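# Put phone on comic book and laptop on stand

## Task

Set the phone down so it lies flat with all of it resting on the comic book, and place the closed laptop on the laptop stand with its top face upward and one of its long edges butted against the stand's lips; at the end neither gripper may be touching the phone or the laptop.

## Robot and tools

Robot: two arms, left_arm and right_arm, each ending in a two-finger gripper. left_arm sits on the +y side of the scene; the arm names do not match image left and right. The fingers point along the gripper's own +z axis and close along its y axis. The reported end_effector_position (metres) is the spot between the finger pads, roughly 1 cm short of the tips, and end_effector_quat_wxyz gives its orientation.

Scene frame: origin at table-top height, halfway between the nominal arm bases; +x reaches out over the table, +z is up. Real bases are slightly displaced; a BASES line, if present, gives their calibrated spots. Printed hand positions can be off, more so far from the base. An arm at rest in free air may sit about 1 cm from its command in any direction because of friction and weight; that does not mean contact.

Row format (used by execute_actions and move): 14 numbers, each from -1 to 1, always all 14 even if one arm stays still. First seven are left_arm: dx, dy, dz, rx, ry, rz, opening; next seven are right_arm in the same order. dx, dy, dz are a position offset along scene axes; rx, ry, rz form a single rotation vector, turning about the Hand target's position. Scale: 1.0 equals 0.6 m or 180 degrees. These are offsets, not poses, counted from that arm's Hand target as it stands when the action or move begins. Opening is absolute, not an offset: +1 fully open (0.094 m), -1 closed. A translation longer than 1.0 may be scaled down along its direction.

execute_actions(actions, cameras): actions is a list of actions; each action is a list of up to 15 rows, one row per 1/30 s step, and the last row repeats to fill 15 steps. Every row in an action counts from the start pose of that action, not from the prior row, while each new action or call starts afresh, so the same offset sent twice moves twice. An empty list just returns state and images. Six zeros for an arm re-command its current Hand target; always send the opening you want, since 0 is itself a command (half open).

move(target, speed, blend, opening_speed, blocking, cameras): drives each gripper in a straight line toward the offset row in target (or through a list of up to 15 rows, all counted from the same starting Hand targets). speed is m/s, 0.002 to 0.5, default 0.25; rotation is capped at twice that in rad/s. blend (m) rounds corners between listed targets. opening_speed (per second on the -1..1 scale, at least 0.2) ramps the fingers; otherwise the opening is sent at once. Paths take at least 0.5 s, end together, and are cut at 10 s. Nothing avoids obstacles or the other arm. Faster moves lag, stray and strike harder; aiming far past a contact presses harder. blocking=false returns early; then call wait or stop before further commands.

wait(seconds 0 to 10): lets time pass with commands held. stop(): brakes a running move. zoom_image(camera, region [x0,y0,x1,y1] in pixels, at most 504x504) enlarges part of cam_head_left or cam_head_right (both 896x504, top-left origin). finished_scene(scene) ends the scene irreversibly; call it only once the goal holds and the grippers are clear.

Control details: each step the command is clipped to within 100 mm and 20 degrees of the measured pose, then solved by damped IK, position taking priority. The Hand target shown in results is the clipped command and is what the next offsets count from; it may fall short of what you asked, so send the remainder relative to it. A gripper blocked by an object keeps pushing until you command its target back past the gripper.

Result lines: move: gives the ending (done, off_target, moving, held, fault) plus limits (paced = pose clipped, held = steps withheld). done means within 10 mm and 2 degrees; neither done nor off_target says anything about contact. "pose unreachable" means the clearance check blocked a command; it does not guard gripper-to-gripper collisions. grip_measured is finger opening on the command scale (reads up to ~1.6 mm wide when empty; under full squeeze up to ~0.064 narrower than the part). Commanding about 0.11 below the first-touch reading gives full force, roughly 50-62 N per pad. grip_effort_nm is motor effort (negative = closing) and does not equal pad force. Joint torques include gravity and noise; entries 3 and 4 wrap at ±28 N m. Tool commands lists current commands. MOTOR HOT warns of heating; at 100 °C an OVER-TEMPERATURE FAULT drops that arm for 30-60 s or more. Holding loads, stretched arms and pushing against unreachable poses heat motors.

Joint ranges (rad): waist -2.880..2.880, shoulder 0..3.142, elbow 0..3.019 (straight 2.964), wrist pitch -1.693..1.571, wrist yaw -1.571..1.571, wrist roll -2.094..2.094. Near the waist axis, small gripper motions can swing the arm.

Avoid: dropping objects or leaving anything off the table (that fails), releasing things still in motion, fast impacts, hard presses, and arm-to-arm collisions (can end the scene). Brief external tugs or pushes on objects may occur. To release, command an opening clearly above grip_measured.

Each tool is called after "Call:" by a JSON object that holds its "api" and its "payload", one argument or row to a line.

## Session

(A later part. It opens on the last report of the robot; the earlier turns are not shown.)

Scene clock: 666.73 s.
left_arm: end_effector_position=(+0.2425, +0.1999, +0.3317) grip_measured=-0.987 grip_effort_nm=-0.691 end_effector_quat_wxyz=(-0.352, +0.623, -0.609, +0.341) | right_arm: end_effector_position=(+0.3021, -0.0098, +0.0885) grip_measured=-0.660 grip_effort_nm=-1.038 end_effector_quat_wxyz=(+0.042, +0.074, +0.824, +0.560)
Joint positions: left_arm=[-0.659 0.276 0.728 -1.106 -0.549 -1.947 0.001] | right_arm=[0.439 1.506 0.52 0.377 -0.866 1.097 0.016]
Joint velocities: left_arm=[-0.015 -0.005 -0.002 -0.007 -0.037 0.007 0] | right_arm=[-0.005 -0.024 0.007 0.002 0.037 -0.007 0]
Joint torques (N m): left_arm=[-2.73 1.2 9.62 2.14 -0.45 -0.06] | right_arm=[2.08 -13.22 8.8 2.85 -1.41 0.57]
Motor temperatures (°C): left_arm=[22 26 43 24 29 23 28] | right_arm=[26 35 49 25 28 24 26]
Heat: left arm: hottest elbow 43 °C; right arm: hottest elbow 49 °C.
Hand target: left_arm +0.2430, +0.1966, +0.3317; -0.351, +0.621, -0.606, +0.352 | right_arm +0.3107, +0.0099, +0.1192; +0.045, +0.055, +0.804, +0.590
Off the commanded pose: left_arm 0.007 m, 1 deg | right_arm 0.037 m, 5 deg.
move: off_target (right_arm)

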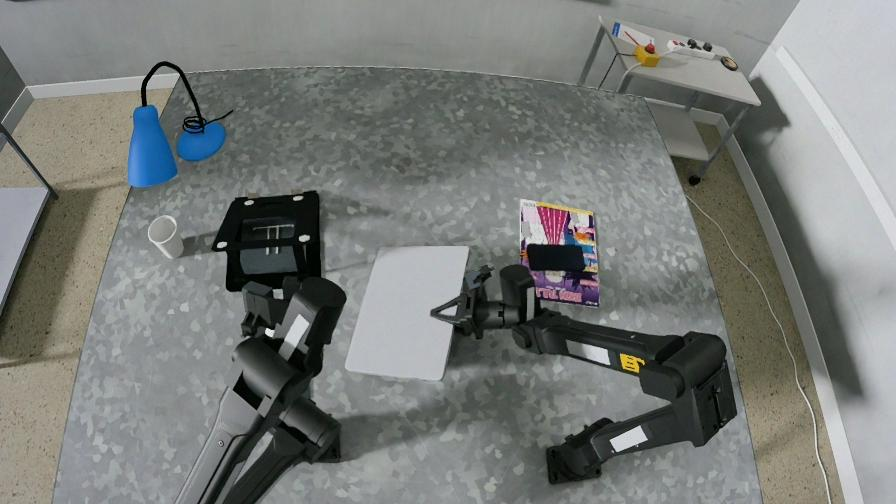

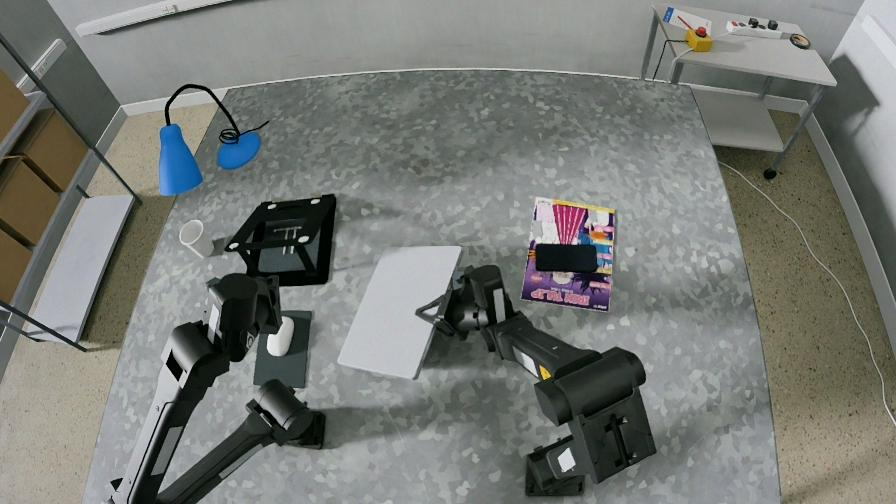

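Call:
{"api": "execute_actions", "payload": {
  "actions": []
}}

Scene clock: 683.80 s.
left_arm: end_effector_position=(+0.2425, +0.1999, +0.3317) grip_measured=-0.987 grip_effort_nm=-0.691 end_effector_quat_wxyz=(-0.352, +0.623, -0.609, +0.342) | right_arm: end_effector_position=(+0.3021, -0.0098, +0.0885) grip_measured=-0.660 grip_effort_nm=-1.043 end_effector_quat_wxyz=(+0.042, +0.074, +0.824, +0.560)
Joint positions: left_arm=[-0.659 0.276 0.728 -1.106 -0.549 -1.948 0.001] | right_arm=[0.439 1.506 0.52 0.377 -0.866 1.097 0.016]
Joint velocities: left_arm=[-0.015 -0.005 -0.007 0.027 0.037 -0.007 0] | right_arm=[-0.015 -0.015 0.012 -0.002 0.007 0.007 0]
Joint torques (N m): left_arm=[-3.08 1.32 9.62 2.26 -0.4 -0.01] | right_arm=[2.14 -13.27 8.83 2.84 -1.42 0.57]
Motor temperatures (°C): left_arm=[22 26 43 24 28 23 28] | right_arm=[26 35 47 25 29 24 26]
Heat: left arm: hottest elbow 43 °C; right arm: hottest elbow 47 °C.
Hand target: left_arm +0.2430, +0.1966, +0.3317; -0.351, +0.621, -0.606, +0.352 | right_arm +0.3107, +0.0099, +0.1192; +0.045, +0.055, +0.804, +0.590
Tool commands: left_gripper/opening=-1.0 right_gripper/opening=-0.85
Off the commanded pose: left_arm 0.007 m, 1 deg | right_arm 0.037 m, 5 deg.

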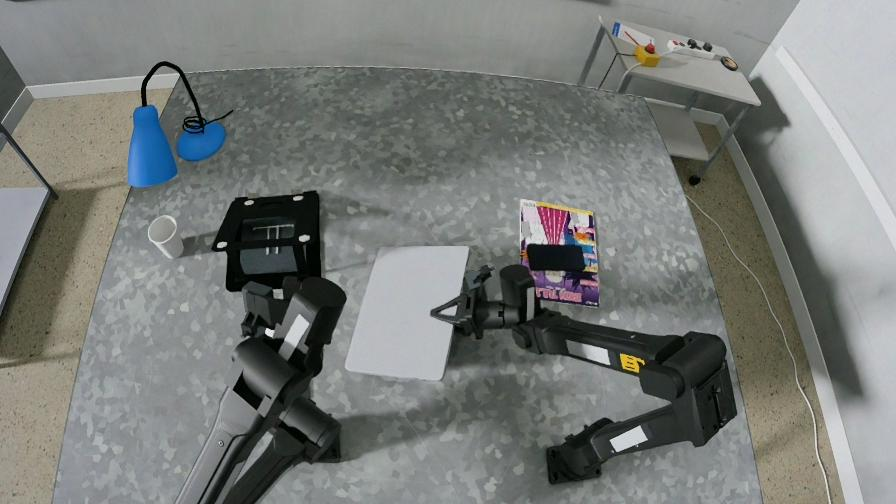

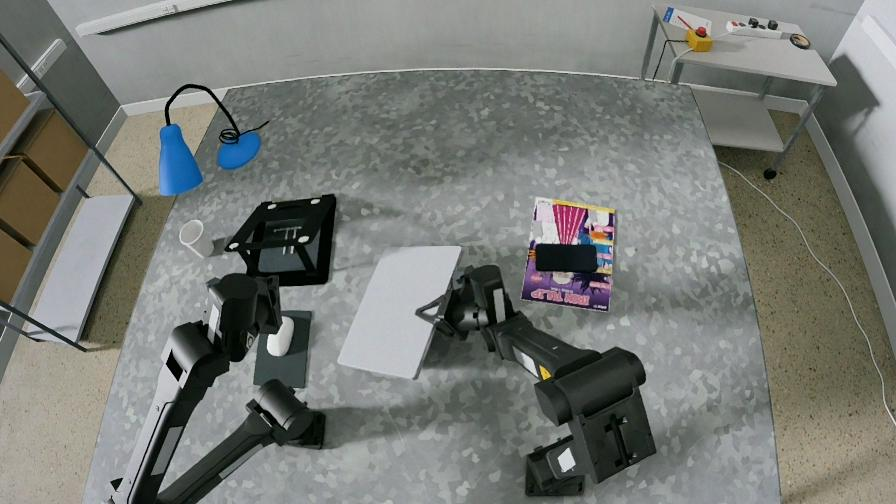

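Call:
{"api": "move", "payload": {
  "target": [0,0,0,0,0,0,-1,-0.0,-0.05,0.04,0,0,-0.11,-0.85],
  "speed": 0.12
}}

Call:
{"api": "move", "payload": {
  "target": [0,0,0,0,0,0,-1,-0.01,-0.02,0.0,0,0,-0.12,-0.85],
  "speed": 0.12
}}

Scene clock: 696.20 s.
left_arm: end_effector_position=(+0.2425, +0.1999, +0.3318) grip_measured=-0.987 grip_effort_nm=-0.686 end_effector_quat_wxyz=(-0.352, +0.623, -0.609, +0.342) | right_arm: end_effector_position=(+0.2979, -0.0277, +0.0951) grip_measured=-0.662 grip_effort_nm=-1.038 end_effector_quat_wxyz=(+0.117, +0.199, +0.817, +0.528)
Joint positions: left_arm=[-0.66 0.276 0.728 -1.106 -0.551 -1.949 0.001] | right_arm=[0.505 1.364 0.405 0.454 -0.542 1.313 0.016]
Joint velocities: left_arm=[-0.005 -0.005 0.002 0.002 0.037 -0.051 0] | right_arm=[-0.005 -0.015 0.002 -0.007 0.022 -0.007 -0.001]
Joint torques (N m): left_arm=[-2.55 1.2 9.65 2.29 -0.45 0.02] | right_arm=[0.62 -15.27 7.8 3.36 -0.15 0.58]
Motor temperatures (°C): left_arm=[22 26 42 24 28 23 28] | right_arm=[26 35 46 25 29 24 27]
Heat: left arm: hottest elbow 42 °C; right arm: hottest elbow 46 °C.
Hand target: left_arm +0.2430, +0.1966, +0.3317; -0.351, +0.621, -0.606, +0.352 | right_arm +0.3106, -0.0192, +0.1436; +0.146, +0.191, +0.784, +0.572
Off the commanded pose: left_arm 0.003 m, 1 deg | right_arm 0.050 m, 7 deg.
move: off_target (right_arm)

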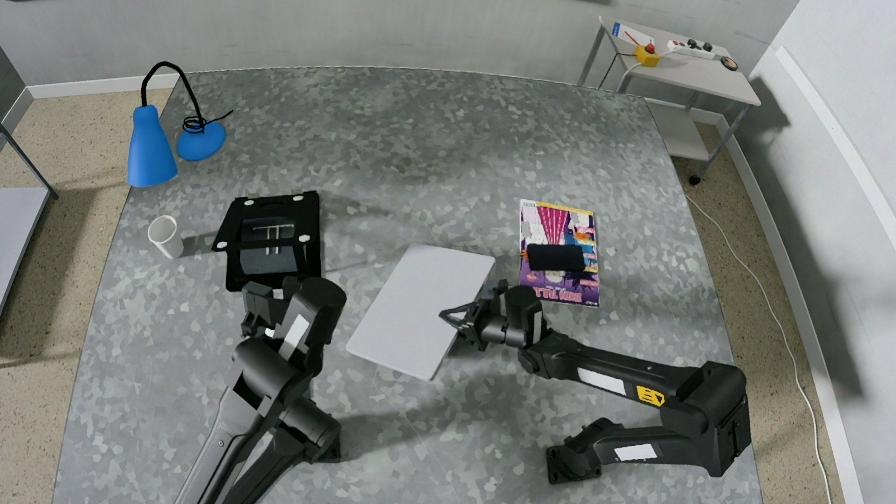

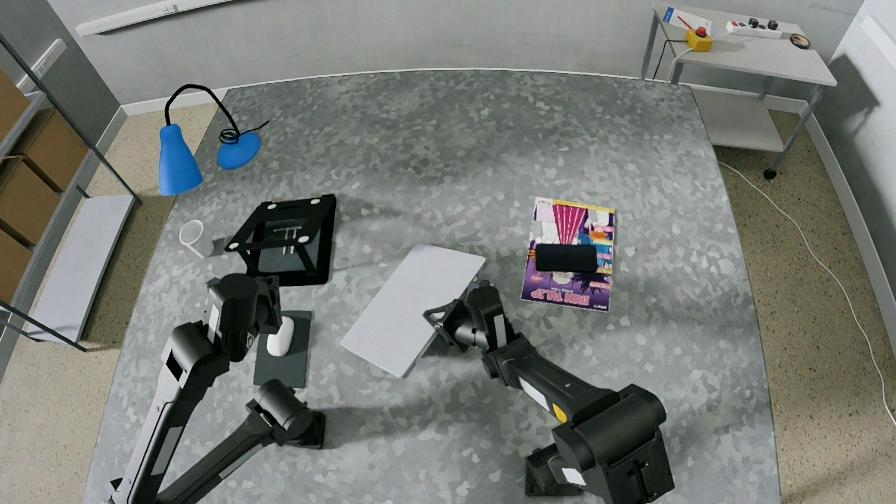

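Scene clock: 698.37 s.
left_arm: end_effector_position=(+0.2424, +0.1998, +0.3318) grip_measured=-0.987 grip_effort_nm=-0.686 end_effector_quat_wxyz=(-0.352, +0.623, -0.609, +0.342) | right_arm: end_effector_position=(+0.2917, -0.0373, +0.0970) grip_measured=-0.665 grip_effort_nm=-1.033 end_effector_quat_wxyz=(+0.217, +0.348, +0.772, +0.486)
Joint positions: left_arm=[-0.661 0.276 0.728 -1.106 -0.551 -1.949 0.001] | right_arm=[0.694 1.271 0.331 0.491 -0.025 1.561 0.016]
Joint velocities: left_arm=[-0.015 -0.015 -0.007 -0.002 -0.066 -0.051 0] | right_arm=[0.015 -0.024 -0.022 0.002 -0.037 -0.022 0]
Joint torques (N m): left_arm=[-3.08 1.26 9.76 2.25 -0.44 0.01] | right_arm=[0.62 -12.98 7.86 3.58 0.77 0.06]
Motor temperatures (°C): left_arm=[22 26 42 24 28 23 28] | right_arm=[26 35 46 25 29 24 27]
Heat: left arm: hottest elbow 42 °C; right arm: hottest elbow 46 °C.
Hand target: left_arm +0.2430, +0.1965, +0.3317; -0.351, +0.621, -0.606, +0.352 | right_arm +0.3048, -0.0305, +0.1436; +0.250, +0.335, +0.736, +0.532
Off the commanded pose: left_arm 0.003 m, 1 deg | right_arm 0.049 m, 8 deg.
move: off_target (right_arm)

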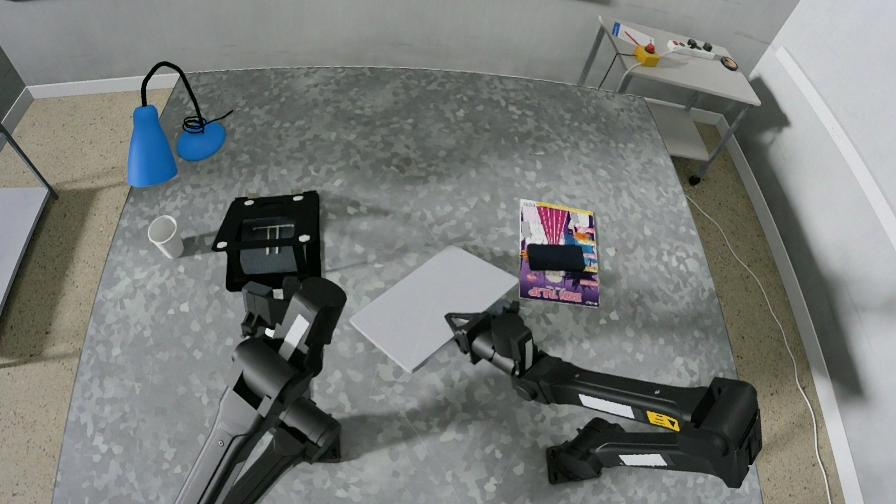

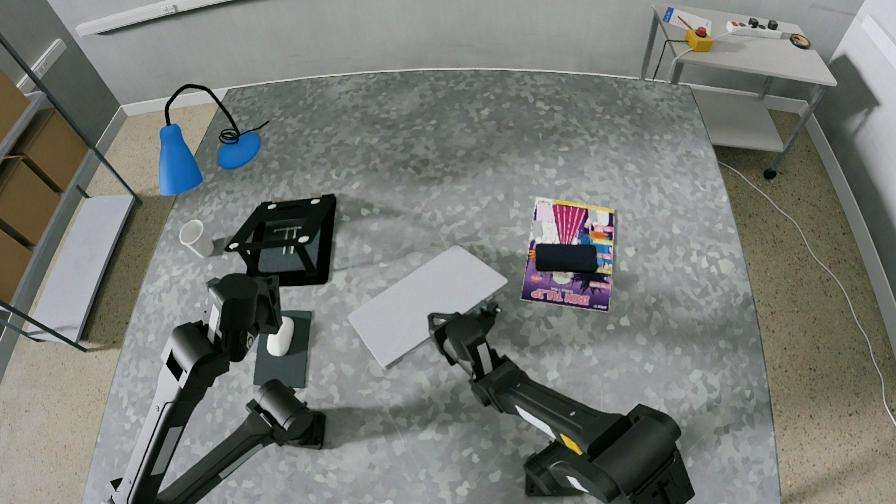

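Call:
{"api": "move", "payload": {
  "target": [0,0,0,0,0,0,-1,0.033,-0.042,-0.017,0.013,-0.024,-0.14,-0.85],
  "speed": 0.12
}}

Scene clock: 714.80 s.
left_arm: end_effector_position=(+0.2424, +0.1998, +0.3318) grip_measured=-0.987 grip_effort_nm=-0.691 end_effector_quat_wxyz=(-0.352, +0.623, -0.609, +0.342) | right_arm: end_effector_position=(+0.3047, -0.0734, +0.0885) grip_measured=-0.665 grip_effort_nm=-1.038 end_effector_quat_wxyz=(+0.354, +0.488, +0.663, +0.444)
Joint positions: left_arm=[-0.661 0.276 0.728 -1.106 -0.551 -1.949 0.001] | right_arm=[0.831 1.373 0.304 0.644 0.532 1.757 0.016]
Joint velocities: left_arm=[0.005 -0.005 -0.022 0.007 -0.007 0.037 0] | right_arm=[-0.034 -0.015 0.017 0.007 -0.11 0.007 0.001]
Joint torques (N m): left_arm=[-1.9 1.38 9.72 1.98 -0.45 -0.03] | right_arm=[0.85 -9.99 8.91 4.04 1.19 -0.32]
Motor temperatures (°C): left_arm=[22 26 42 24 28 23 28] | right_arm=[26 35 46 26 28 24 27]
Heat: left arm: hottest elbow 42 °C; right arm: hottest elbow 46 °C.
Hand target: left_arm +0.2430, +0.1965, +0.3317; -0.351, +0.621, -0.606, +0.352 | right_arm +0.3247, -0.0556, +0.1326; +0.380, +0.473, +0.626, +0.490
Off the commanded pose: left_arm 0.003 m, 1 deg | right_arm 0.052 m, 8 deg.
move: off_target (right_arm)

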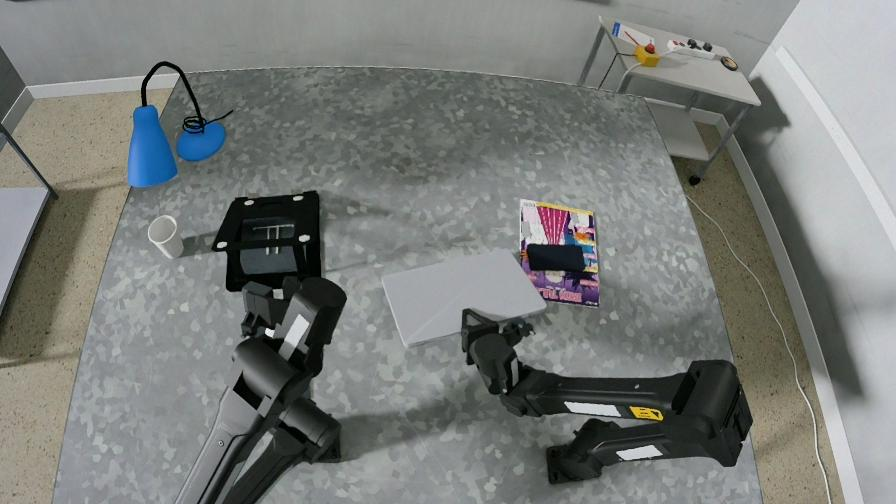

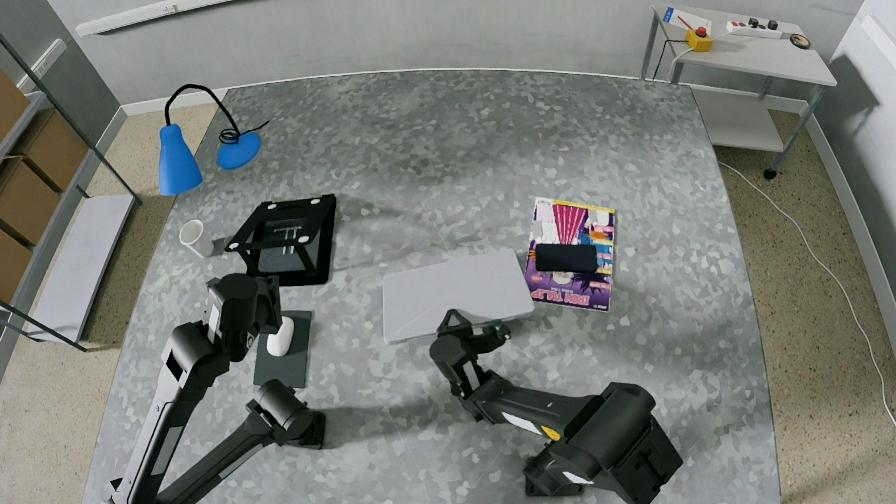

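Call:
{"api": "move", "payload": {
  "target": [0,0,0,0,0,0,-1,-0.01,0.075,0.0,0,0,0,-0.85],
  "speed": 0.12
}}

Scene clock: 720.40 s.
left_arm: end_effector_position=(+0.2424, +0.1998, +0.3318) grip_measured=-0.987 grip_effort_nm=-0.691 end_effector_quat_wxyz=(-0.352, +0.623, -0.609, +0.342) | right_arm: end_effector_position=(+0.2942, -0.0539, +0.0848) grip_measured=-0.665 grip_effort_nm=-1.038 end_effector_quat_wxyz=(+0.368, +0.496, +0.652, +0.439)
Joint positions: left_arm=[-0.661 0.276 0.728 -1.106 -0.551 -1.949 0.001] | right_arm=[0.927 1.425 0.333 0.645 0.658 1.809 0.016]
Joint velocities: left_arm=[-0.005 -0.005 -0.007 0.002 0.007 0.037 0.002] | right_arm=[-0.005 0.005 -0.007 0.007 0.037 -0.007 0]
Joint torques (N m): left_arm=[-2.61 1.14 9.57 2.22 -0.38 0.02] | right_arm=[1.9 -10.34 12.19 2.62 0.57 -0.44]
Motor temperatures (°C): left_arm=[22 26 42 24 28 23 28] | right_arm=[26 34 46 26 28 24 27]
Heat: left arm: hottest elbow 42 °C; right arm: hottest elbow 46 °C.
Hand target: left_arm +0.2430, +0.1965, +0.3317; -0.351, +0.621, -0.606, +0.352 | right_arm +0.3193, -0.0104, +0.1326; +0.380, +0.474, +0.626, +0.490
Off the commanded pose: left_arm 0.003 m, 1 deg | right_arm 0.069 m, 7 deg.
move: off_target (right_arm)

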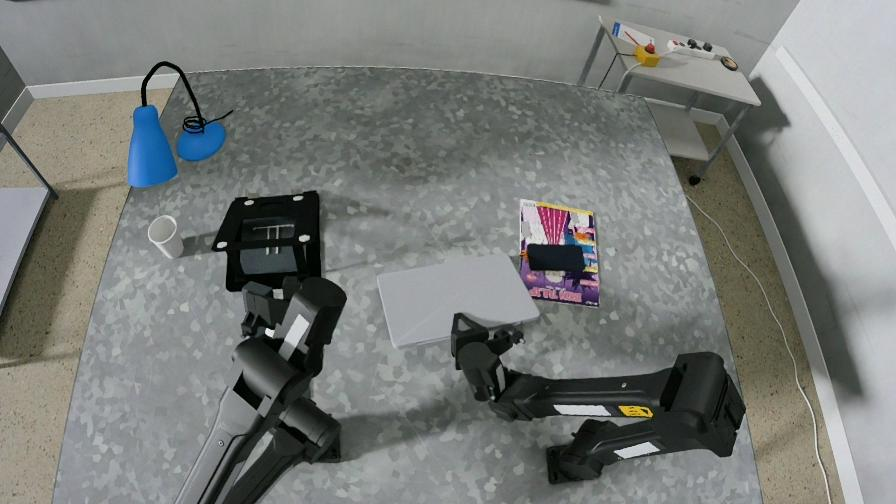

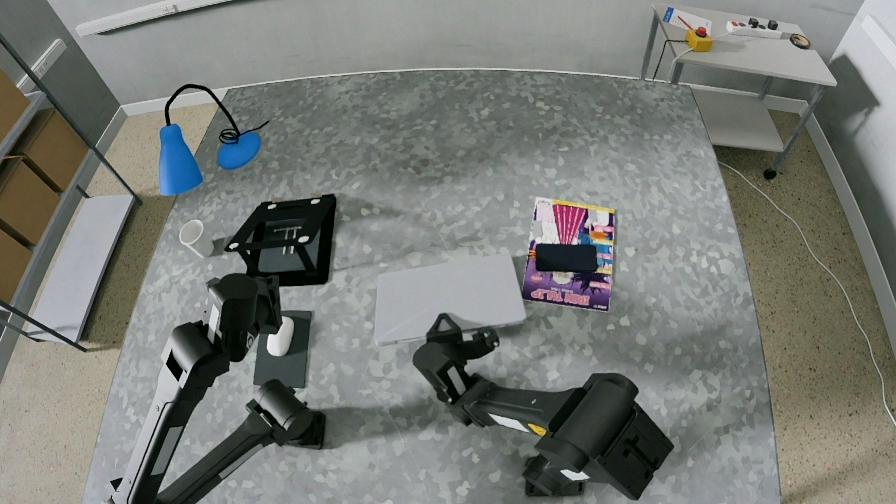

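Call:
{"api": "move", "payload": {
  "target": [0,0,0,0,0,0,-1,-0.01,0.07,0.05,0,0,0,-0.85],
  "speed": 0.12
}}

Scene clock: 724.10 s.
left_arm: end_effector_position=(+0.2424, +0.1998, +0.3318) grip_measured=-0.987 grip_effort_nm=-0.691 end_effector_quat_wxyz=(-0.352, +0.623, -0.609, +0.342) | right_arm: end_effector_position=(+0.2882, -0.0153, +0.0962) grip_measured=-0.665 grip_effort_nm=-1.038 end_effector_quat_wxyz=(+0.372, +0.483, +0.668, +0.426)
Joint positions: left_arm=[-0.661 0.276 0.728 -1.106 -0.551 -1.949 0.001] | right_arm=[1.014 1.425 0.426 0.497 0.727 1.829 0.016]
Joint velocities: left_arm=[-0.024 0.005 -0.017 -0.017 -0.007 0.051 0] | right_arm=[-0.024 -0.005 0.007 -0.002 -0.022 0.007 0]
Joint torques (N m): left_arm=[-2.2 1.79 9.4 2.29 -0.41 0.03] | right_arm=[1.49 -13.51 13.81 2.3 0.92 -0.32]
Motor temperatures (°C): left_arm=[22 26 42 24 28 23 28] | right_arm=[26 34 47 26 28 24 27]
Heat: left arm: hottest elbow 42 °C; right arm: hottest elbow 47 °C.
Hand target: left_arm +0.2430, +0.1965, +0.3317; -0.351, +0.621, -0.606, +0.352 | right_arm +0.3140, +0.0317, +0.1625; +0.380, +0.474, +0.626, +0.489
Off the commanded pose: left_arm 0.003 m, 1 deg | right_arm 0.085 m, 9 deg.
move: off_target (right_arm); limits=paced

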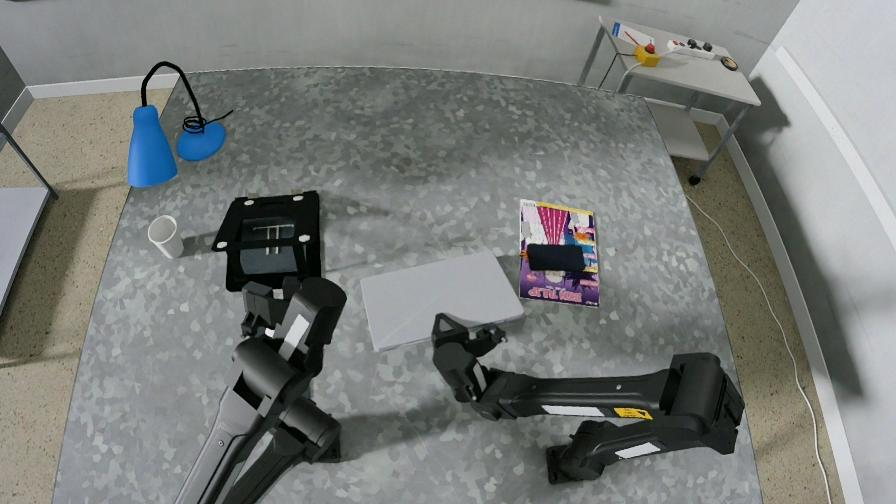

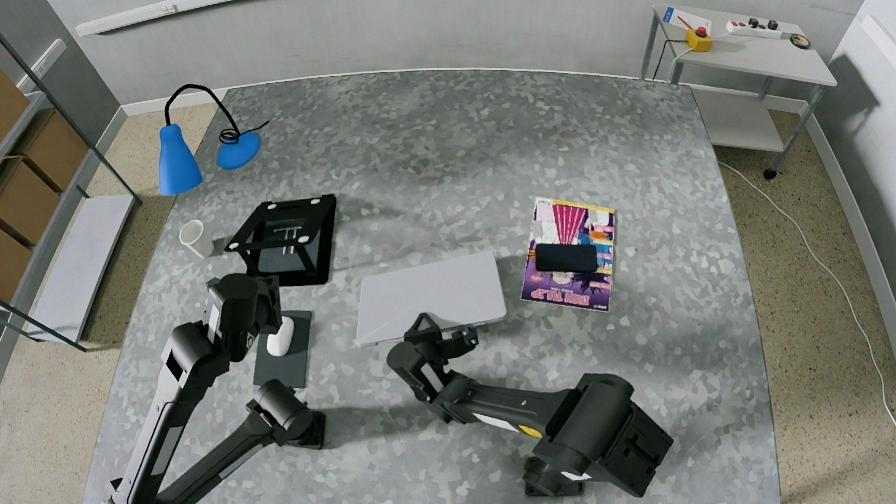

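Call:
{"api": "move", "payload": {
  "target": [0,0,0,0,0,0,-1,0.127,-0.02,0.0,0,0,-0.028,-0.85],
  "speed": 0.12
}}

Scene clock: 735.10 s.
left_arm: end_effector_position=(+0.2424, +0.1998, +0.3318) grip_measured=-0.987 grip_effort_nm=-0.691 end_effector_quat_wxyz=(-0.352, +0.623, -0.609, +0.342) | right_arm: end_effector_position=(+0.3473, -0.0152, +0.0972) grip_measured=-0.665 grip_effort_nm=-1.038 end_effector_quat_wxyz=(+0.378, +0.508, +0.653, +0.415)
Joint positions: left_arm=[-0.661 0.276 0.728 -1.106 -0.551 -1.949 0.001] | right_arm=[0.886 1.514 0.535 0.493 0.66 1.807 0.016]
Joint velocities: left_arm=[-0.015 -0.005 -0.012 0.002 0.037 -0.022 0] | right_arm=[0.005 -0.005 -0.007 0.007 0.007 -0.051 0]
Joint torques (N m): left_arm=[-2.73 0.38 9.7 2.18 -0.44 -0.02] | right_arm=[-0.5 -13.8 14.17 2.95 0.96 -0.39]
Motor temperatures (°C): left_arm=[22 26 42 24 27 23 28] | right_arm=[26 34 49 26 28 24 27]
Heat: left arm: hottest elbow 42 °C; right arm: hottest elbow 49 °C.
Hand target: left_arm +0.2430, +0.1965, +0.3317; -0.351, +0.621, -0.606, +0.352 | right_arm +0.3904, +0.0186, +0.1621; +0.401, +0.501, +0.605, +0.472
Off the commanded pose: left_arm 0.003 m, 1 deg | right_arm 0.086 m, 9 deg.
move: off_target (right_arm)

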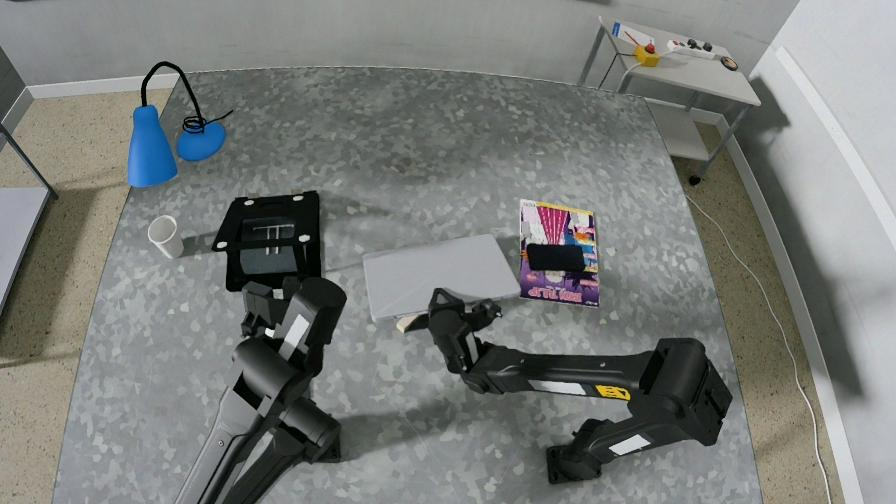

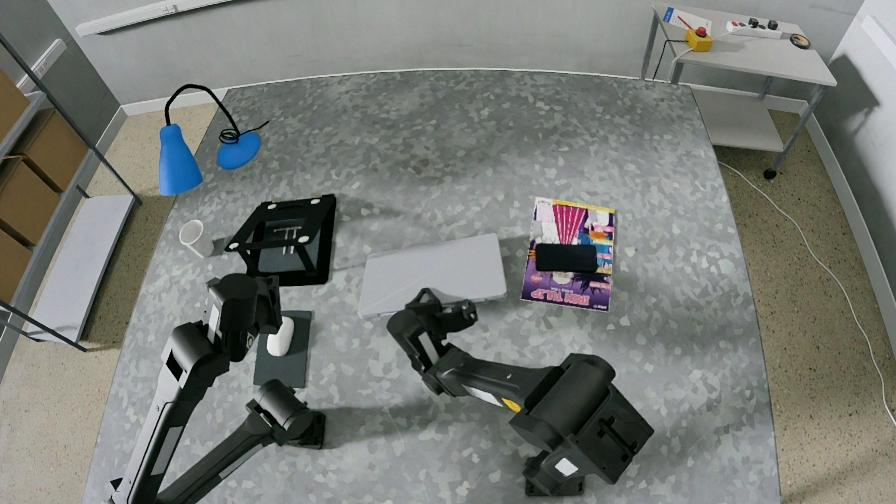

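Call:
{"api": "move", "payload": {
  "target": [0.0,0.05,0.06,0.0956,0.006,-0.055,-1,0,0,0,0,0,0,-0.85],
  "speed": 0.2,
  "cameras": []
}}

Scene clock: 748.17 s.
left_arm: end_effector_position=(+0.2456, +0.2233, +0.3286) grip_measured=-0.987 grip_effort_nm=-0.691 end_effector_quat_wxyz=(+0.382, -0.515, +0.723, -0.258) | right_arm: end_effector_position=(+0.3473, -0.0152, +0.0972) grip_measured=-0.665 grip_effort_nm=-1.038 end_effector_quat_wxyz=(+0.378, +0.508, +0.653, +0.415)
Joint positions: left_arm=[-0.328 0.276 0.745 -1.108 -0.265 -1.405 0.001] | right_arm=[0.886 1.514 0.535 0.493 0.66 1.807 0.016]
Joint velocities: left_arm=[-0.005 -0.005 0.007 0.007 -0.051 -0.037 -0.001] | right_arm=[0.005 -0.015 -0.002 0.002 0.066 -0.051 0]
Joint torques (N m): left_arm=[0.09 2.32 17.05 1.61 -0.01 0.2] | right_arm=[-0.67 -13.98 14.19 2.96 0.95 -0.39]
Motor temperatures (°C): left_arm=[22 25 42 24 27 23 28] | right_arm=[26 35 54 26 28 24 27]
Heat: left arm: hottest elbow 42 °C; right arm: hottest elbow 54 °C.
Hand target: left_arm +0.2441, +0.2269, +0.3680; +0.403, -0.511, +0.706, -0.280 | right_arm +0.3904, +0.0186, +0.1622; +0.401, +0.501, +0.604, +0.472
Off the commanded pose: left_arm 0.039 m, 4 deg | right_arm 0.085 m, 9 deg.
move: off_target (left_arm, right_arm)
No camera images: "cameras" was empty.

Call:
{"api": "move", "payload": {
  "target": [-0.04,-0.31,-0.213,0.781,0.064,-0.381,0.1,0,0,-0.05,0,0,0,-0.85],
  "speed": 0.25
}}

Scene clock: 759.33 s.
left_arm: end_effector_position=(+0.2185, +0.0553, +0.2502) grip_measured=+0.098 grip_effort_nm=0.120 end_effector_quat_wxyz=(+0.395, +0.458, +0.695, +0.390) | right_arm: end_effector_position=(+0.3539, -0.0097, +0.0844) grip_measured=-0.665 grip_effort_nm=-1.038 end_effector_quat_wxyz=(+0.377, +0.516, +0.638, +0.430)
Joint positions: left_arm=[-1.46 0.956 0.719 -1.469 -1.173 -0.356 0.052] | right_arm=[0.883 1.59 0.541 0.595 0.664 1.824 0.016]
Joint velocities: left_arm=[-0.005 -0.015 -0.002 -0.012 0.037 -0.037 0] | right_arm=[-0.005 -0.005 -0.012 0.002 -0.066 -0.037 -0.001]
Joint torques (N m): left_arm=[-1.38 -5.48 9.46 0.18 -0.59 -0.12] | right_arm=[-0.44 -13.51 12.26 2.92 0.8 -0.53]
Motor temperatures (°C): left_arm=[22 25 43 24 27 23 28] | right_arm=[26 35 56 26 28 24 28]
Heat: left arm: hottest elbow 43 °C; right arm: hottest elbow 56 °C.
Hand target: left_arm +0.2186, +0.0569, +0.2518; +0.399, +0.451, +0.699, +0.386 | right_arm +0.3901, +0.0184, +0.1327; +0.401, +0.501, +0.605, +0.472
Off the commanded pose: left_arm 0.018 m, 13 deg | right_arm 0.066 m, 7 deg.
move: held (left_arm; a check stopped the path), off_target (right_arm; braked when a check withheld steps of left_arm); limits=held
pose unreachable (left arm): on one or more control steps of this call, first in action 0 (counted from 0), this arm could not follow its commanded pose, so it was not sent that pose on those steps. It may still have moved: this result reports where it is.
cause: moving toward the commanded pose would bring a part of the arm too close to another arm (this arm's wrist camera and the right arm's forearm (the part past joint 3), along the way the arms are being sent, or toward where that arm still pushes).

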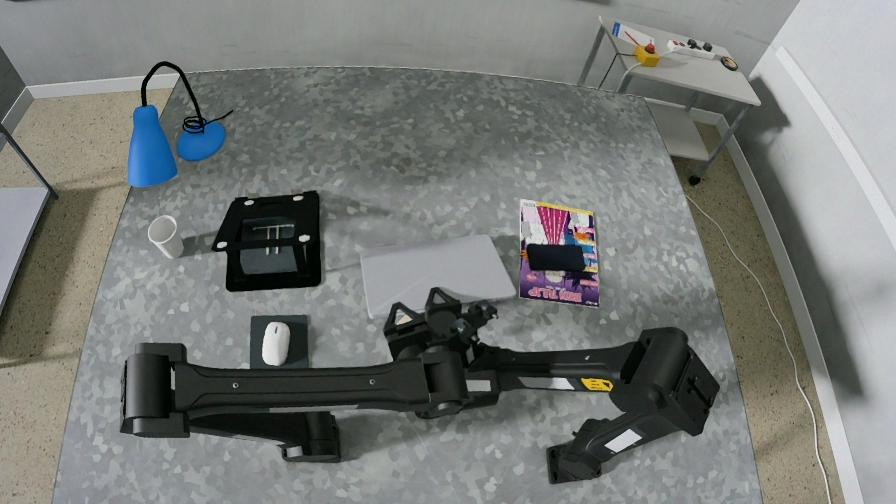

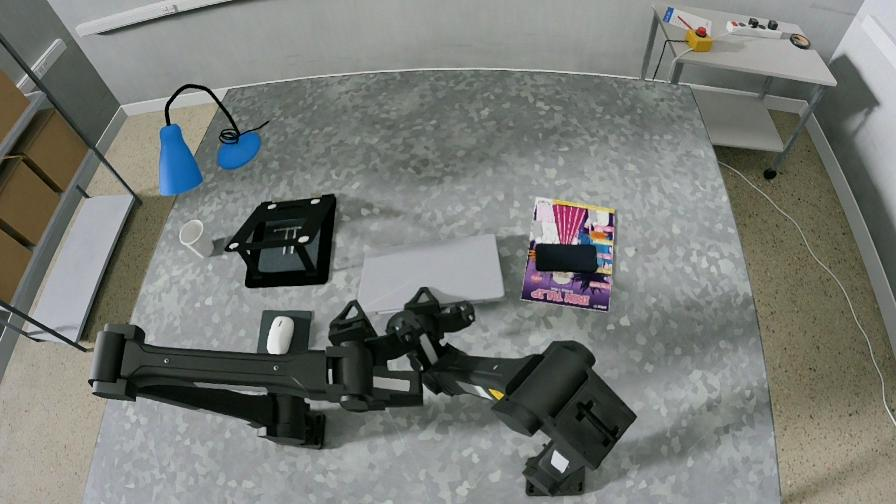

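Call:
{"api": "zoom_image", "payload": {
  "camera": "cam_head_left",
  "region": [340, 260, 540, 430]
}}

Call:
{"api": "zoom_image", "payload": {
  "camera": "cam_head_right",
  "region": [310, 260, 510, 430]
}}

Scaled by 2.520.

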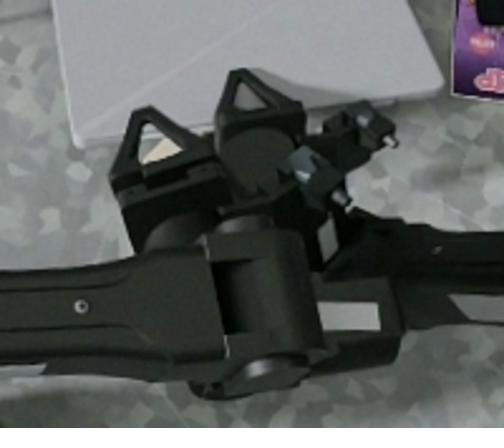

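Scaled by 2.520.

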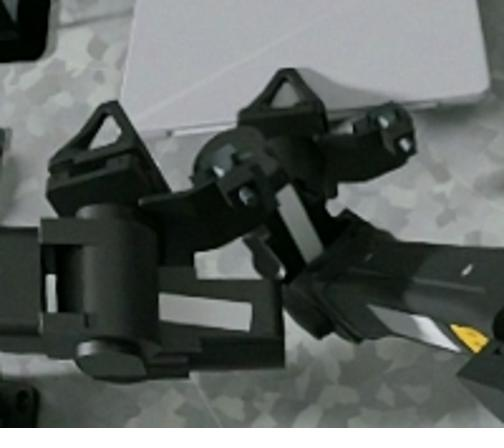

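Call:
{"api": "move", "payload": {
  "target": [-0.02,0.1,0.0,0.067,0.0097,-0.0346,0.1,0,0,-0.04,0,0,0,-0.85],
  "speed": 0.2
}}

Scene clock: 784.07 s.
left_arm: end_effector_position=(+0.2094, +0.1151, +0.2546) grip_measured=+0.098 grip_effort_nm=0.125 end_effector_quat_wxyz=(+0.360, +0.524, +0.643, +0.426) | right_arm: end_effector_position=(+0.3592, -0.0046, +0.0737) grip_measured=-0.665 grip_effort_nm=-1.038 end_effector_quat_wxyz=(+0.376, +0.521, +0.624, +0.445)
Joint positions: left_arm=[-1.468 0.741 0.627 -1.587 -1.18 -0.158 0.052] | right_arm=[0.882 1.659 0.547 0.689 0.668 1.837 0.016]
Joint velocities: left_arm=[0.005 -0.005 0.002 -0.007 -0.007 -0.037 0] | right_arm=[0.005 -0.005 -0.002 0.002 -0.066 0.007 0]
Joint torques (N m): left_arm=[-2.32 -2.9 9.11 -0.17 -0.62 0.04] | right_arm=[-0.38 -13.39 10.84 2.63 0.6 -0.65]
Motor temperatures (°C): left_arm=[22 25 41 24 28 23 27] | right_arm=[26 35 54 26 28 24 28]
Heat: left arm: hottest elbow 41 °C; right arm: hottest elbow 54 °C.
Hand target: left_arm +0.2069, +0.1166, +0.2529; +0.359, +0.534, +0.635, +0.427 | right_arm +0.3899, +0.0183, +0.1086; +0.401, +0.501, +0.605, +0.472
Off the commanded pose: left_arm 0.004 m, 1 deg | right_arm 0.052 m, 5 deg.
move: off_target (right_arm)

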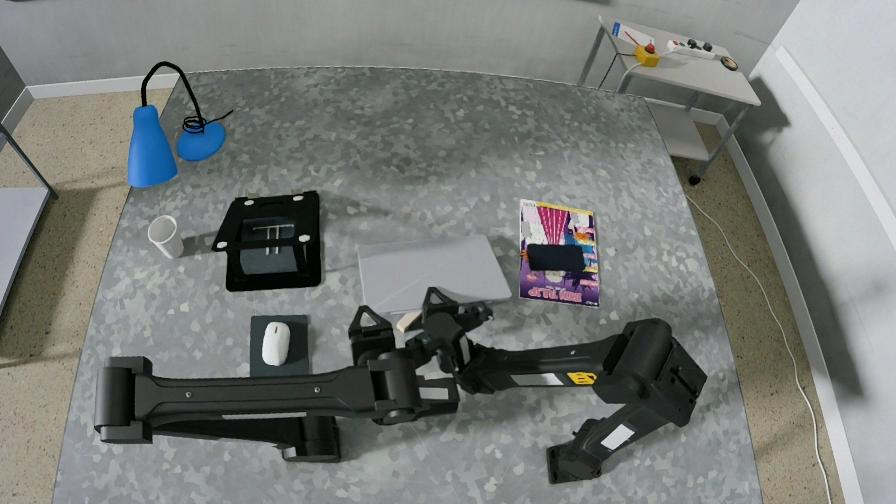

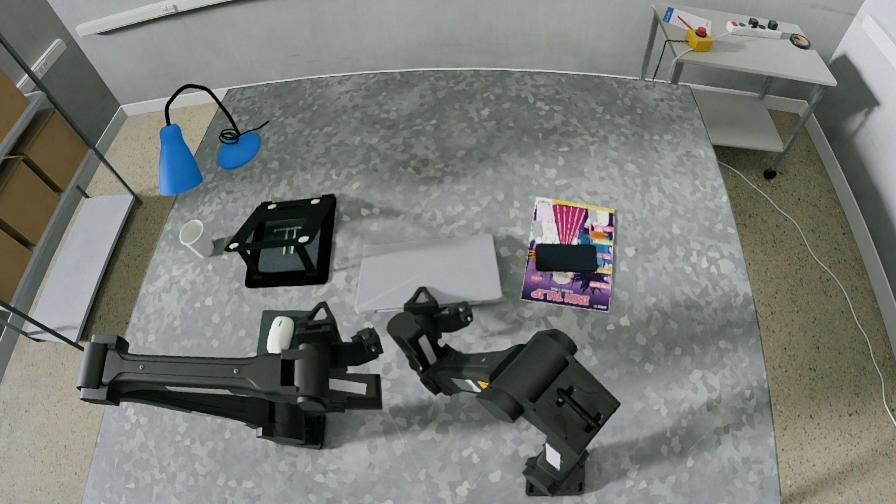

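Call:
{"api": "zoom_image", "payload": {
  "camera": "cam_head_left",
  "region": [330, 270, 530, 400]
}}

Call:
{"api": "zoom_image", "payload": {
  "camera": "cam_head_right",
  "region": [280, 260, 480, 390]
}}

Scaled by 2.520.

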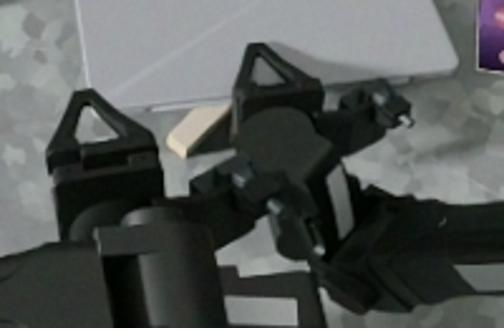

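Scaled by 2.520.

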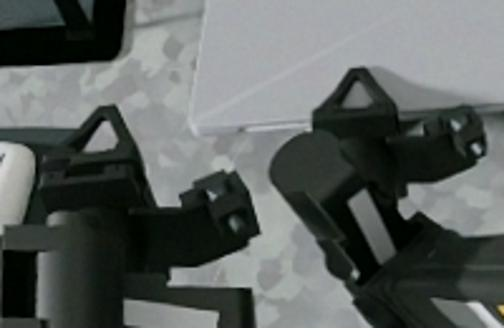

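Call:
{"api": "move", "payload": {
  "target": [-0.01,0.0,-0.24,0,0,0,0.1,0,0,0,0,0,0,-0.85],
  "speed": 0.2
}}

Call:
{"api": "zoom_image", "payload": {
  "camera": "cam_head_left",
  "region": [330, 270, 530, 400]
}}

Call:
{"api": "zoom_image", "payload": {
  "camera": "cam_head_right",
  "region": [280, 260, 480, 390]
}}

Scene clock: 804.23 s.
left_arm: end_effector_position=(+0.1970, +0.1151, +0.1134) grip_measured=+0.098 grip_effort_nm=0.120 end_effector_quat_wxyz=(+0.366, +0.533, +0.638, +0.418) | right_arm: end_effector_position=(+0.3593, -0.0047, +0.0738) grip_measured=-0.665 grip_effort_nm=-1.043 end_effector_quat_wxyz=(+0.376, +0.521, +0.624, +0.445)
Joint positions: left_arm=[-1.547 0.978 0.326 -1.163 -1.166 -0.287 0.052] | right_arm=[0.882 1.659 0.547 0.69 0.669 1.837 0.016]
Joint velocities: left_arm=[-0.015 -0.005 -0.002 -0.007 -0.007 0.037 0] | right_arm=[0.005 0.005 0.002 0.017 -0.051 -0.007 -0.001]
Joint torques (N m): left_arm=[-0.15 -2.08 6.74 0.25 -0.76 0.02] | right_arm=[-0.5 -13.51 10.84 2.61 0.57 -0.64]
Motor temperatures (°C): left_arm=[22 25 41 24 28 23 27] | right_arm=[26 35 53 26 27 25 28]
Heat: left arm: hottest elbow 41 °C; right arm: hottest elbow 53 °C.
Hand target: left_arm +0.1991, +0.1201, +0.1094; +0.359, +0.534, +0.635, +0.427 | right_arm +0.3899, +0.0183, +0.1087; +0.401, +0.501, +0.605, +0.472
Off the commanded pose: left_arm 0.006 m, 1 deg | right_arm 0.052 m, 5 deg.
move: off_target (right_arm)

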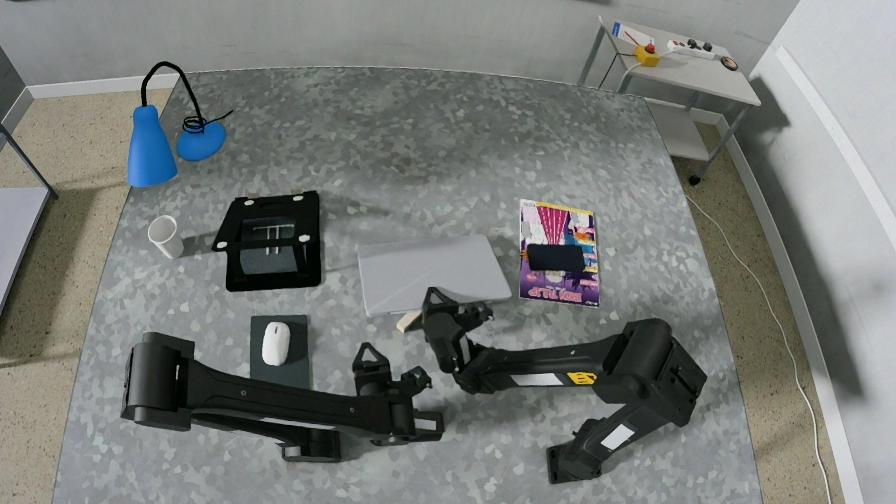

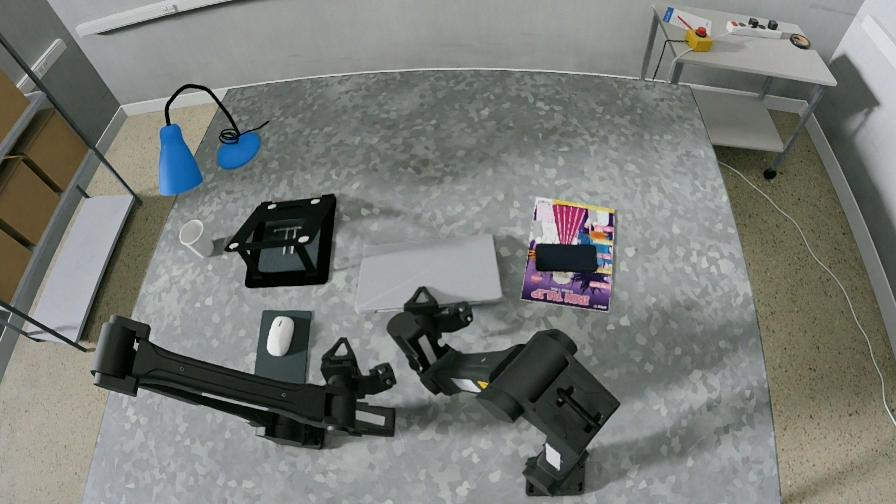

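Scaled by 2.520.

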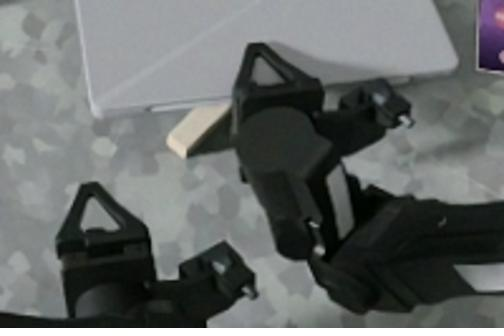

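Scaled by 2.520.

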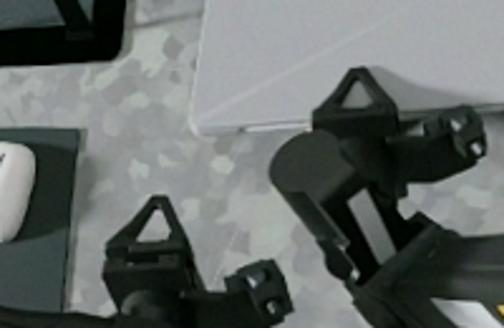

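Call:
{"api": "move", "payload": {
  "target": [
    [0,0.1,0.15,-0.05,-0.012,-0.14,0.1,0,0,0,0,0,0,-0.85],
    [0.168,0.192,0.15,-0.1565,-0.0376,-0.417,0.1,0,0,0,0,0,0,-0.85]
  ],
  "speed": 0.25,
  "blend": 0.03
}}

Scene clock: 843.83 s.
left_arm: end_effector_position=(+0.2877, +0.2250, +0.1753) grip_measured=+0.098 grip_effort_nm=0.120 end_effector_quat_wxyz=(+0.699, +0.602, +0.376, +0.085) | right_arm: end_effector_position=(+0.3593, -0.0047, +0.0738) grip_measured=-0.665 grip_effort_nm=-1.028 end_effector_quat_wxyz=(+0.376, +0.521, +0.624, +0.445)
Joint positions: left_arm=[0.642 0.892 0.218 -0.115 1.558 1.923 0.052] | right_arm=[0.882 1.659 0.547 0.69 0.669 1.837 0.016]
Joint velocities: left_arm=[-0.015 -0.005 -0.017 -0.002 -0.037 -0.051 0.001] | right_arm=[0.005 0.005 -0.007 -0.002 -0.022 0.022 0]
Joint torques (N m): left_arm=[-2.78 -3.02 14.06 1.51 0.61 0.01] | right_arm=[-0.44 -13.39 10.81 2.62 0.58 -0.64]
Motor temperatures (°C): left_arm=[22 25 39 24 28 23 27] | right_arm=[26 35 53 26 27 25 28]
Heat: left arm: hottest elbow 39 °C; right arm: hottest elbow 53 °C.
Hand target: left_arm +0.3007, +0.2332, +0.1982; +0.680, +0.687, +0.255, -0.004 | right_arm +0.3899, +0.0184, +0.1087; +0.401, +0.501, +0.605, +0.472
Off the commanded pose: left_arm 0.029 m, 21 deg; orientation clipped | right_arm 0.052 m, 5 deg.
joint sent to its limit (left arm) — joint 5 (wrist yaw), upper limit. The joint targets are off in position and orientation.
move: off_target (left_arm, right_arm); limits=paced

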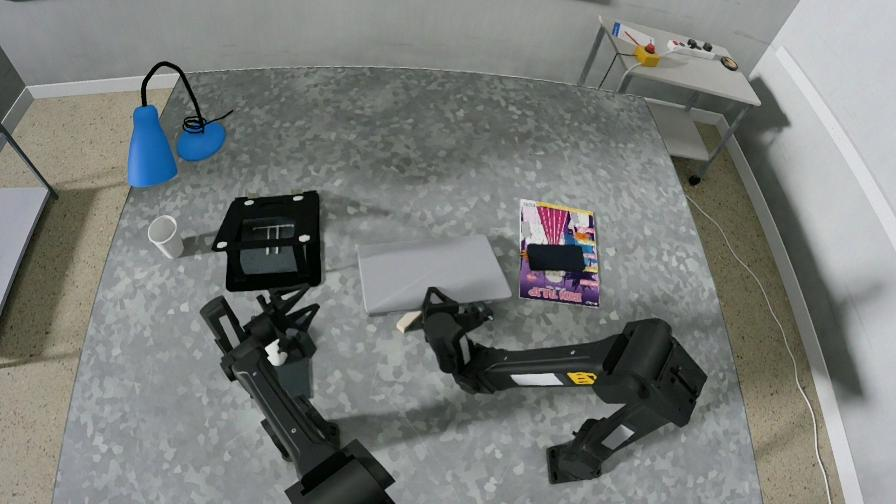

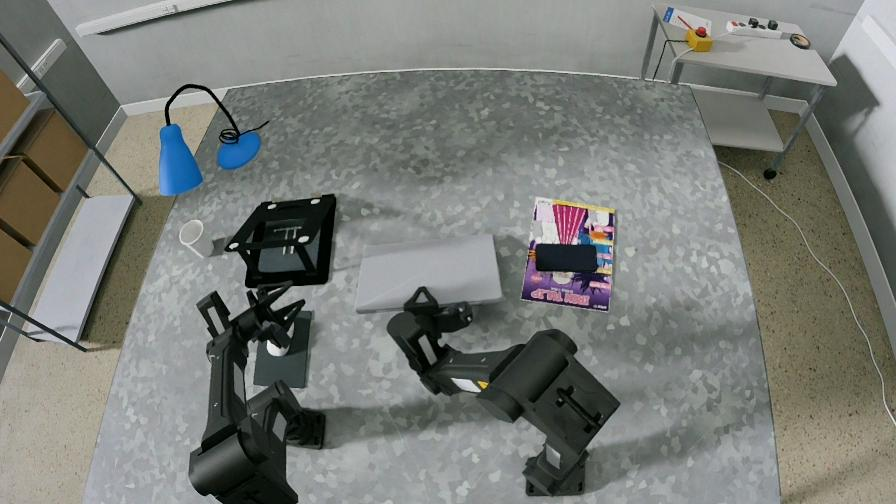

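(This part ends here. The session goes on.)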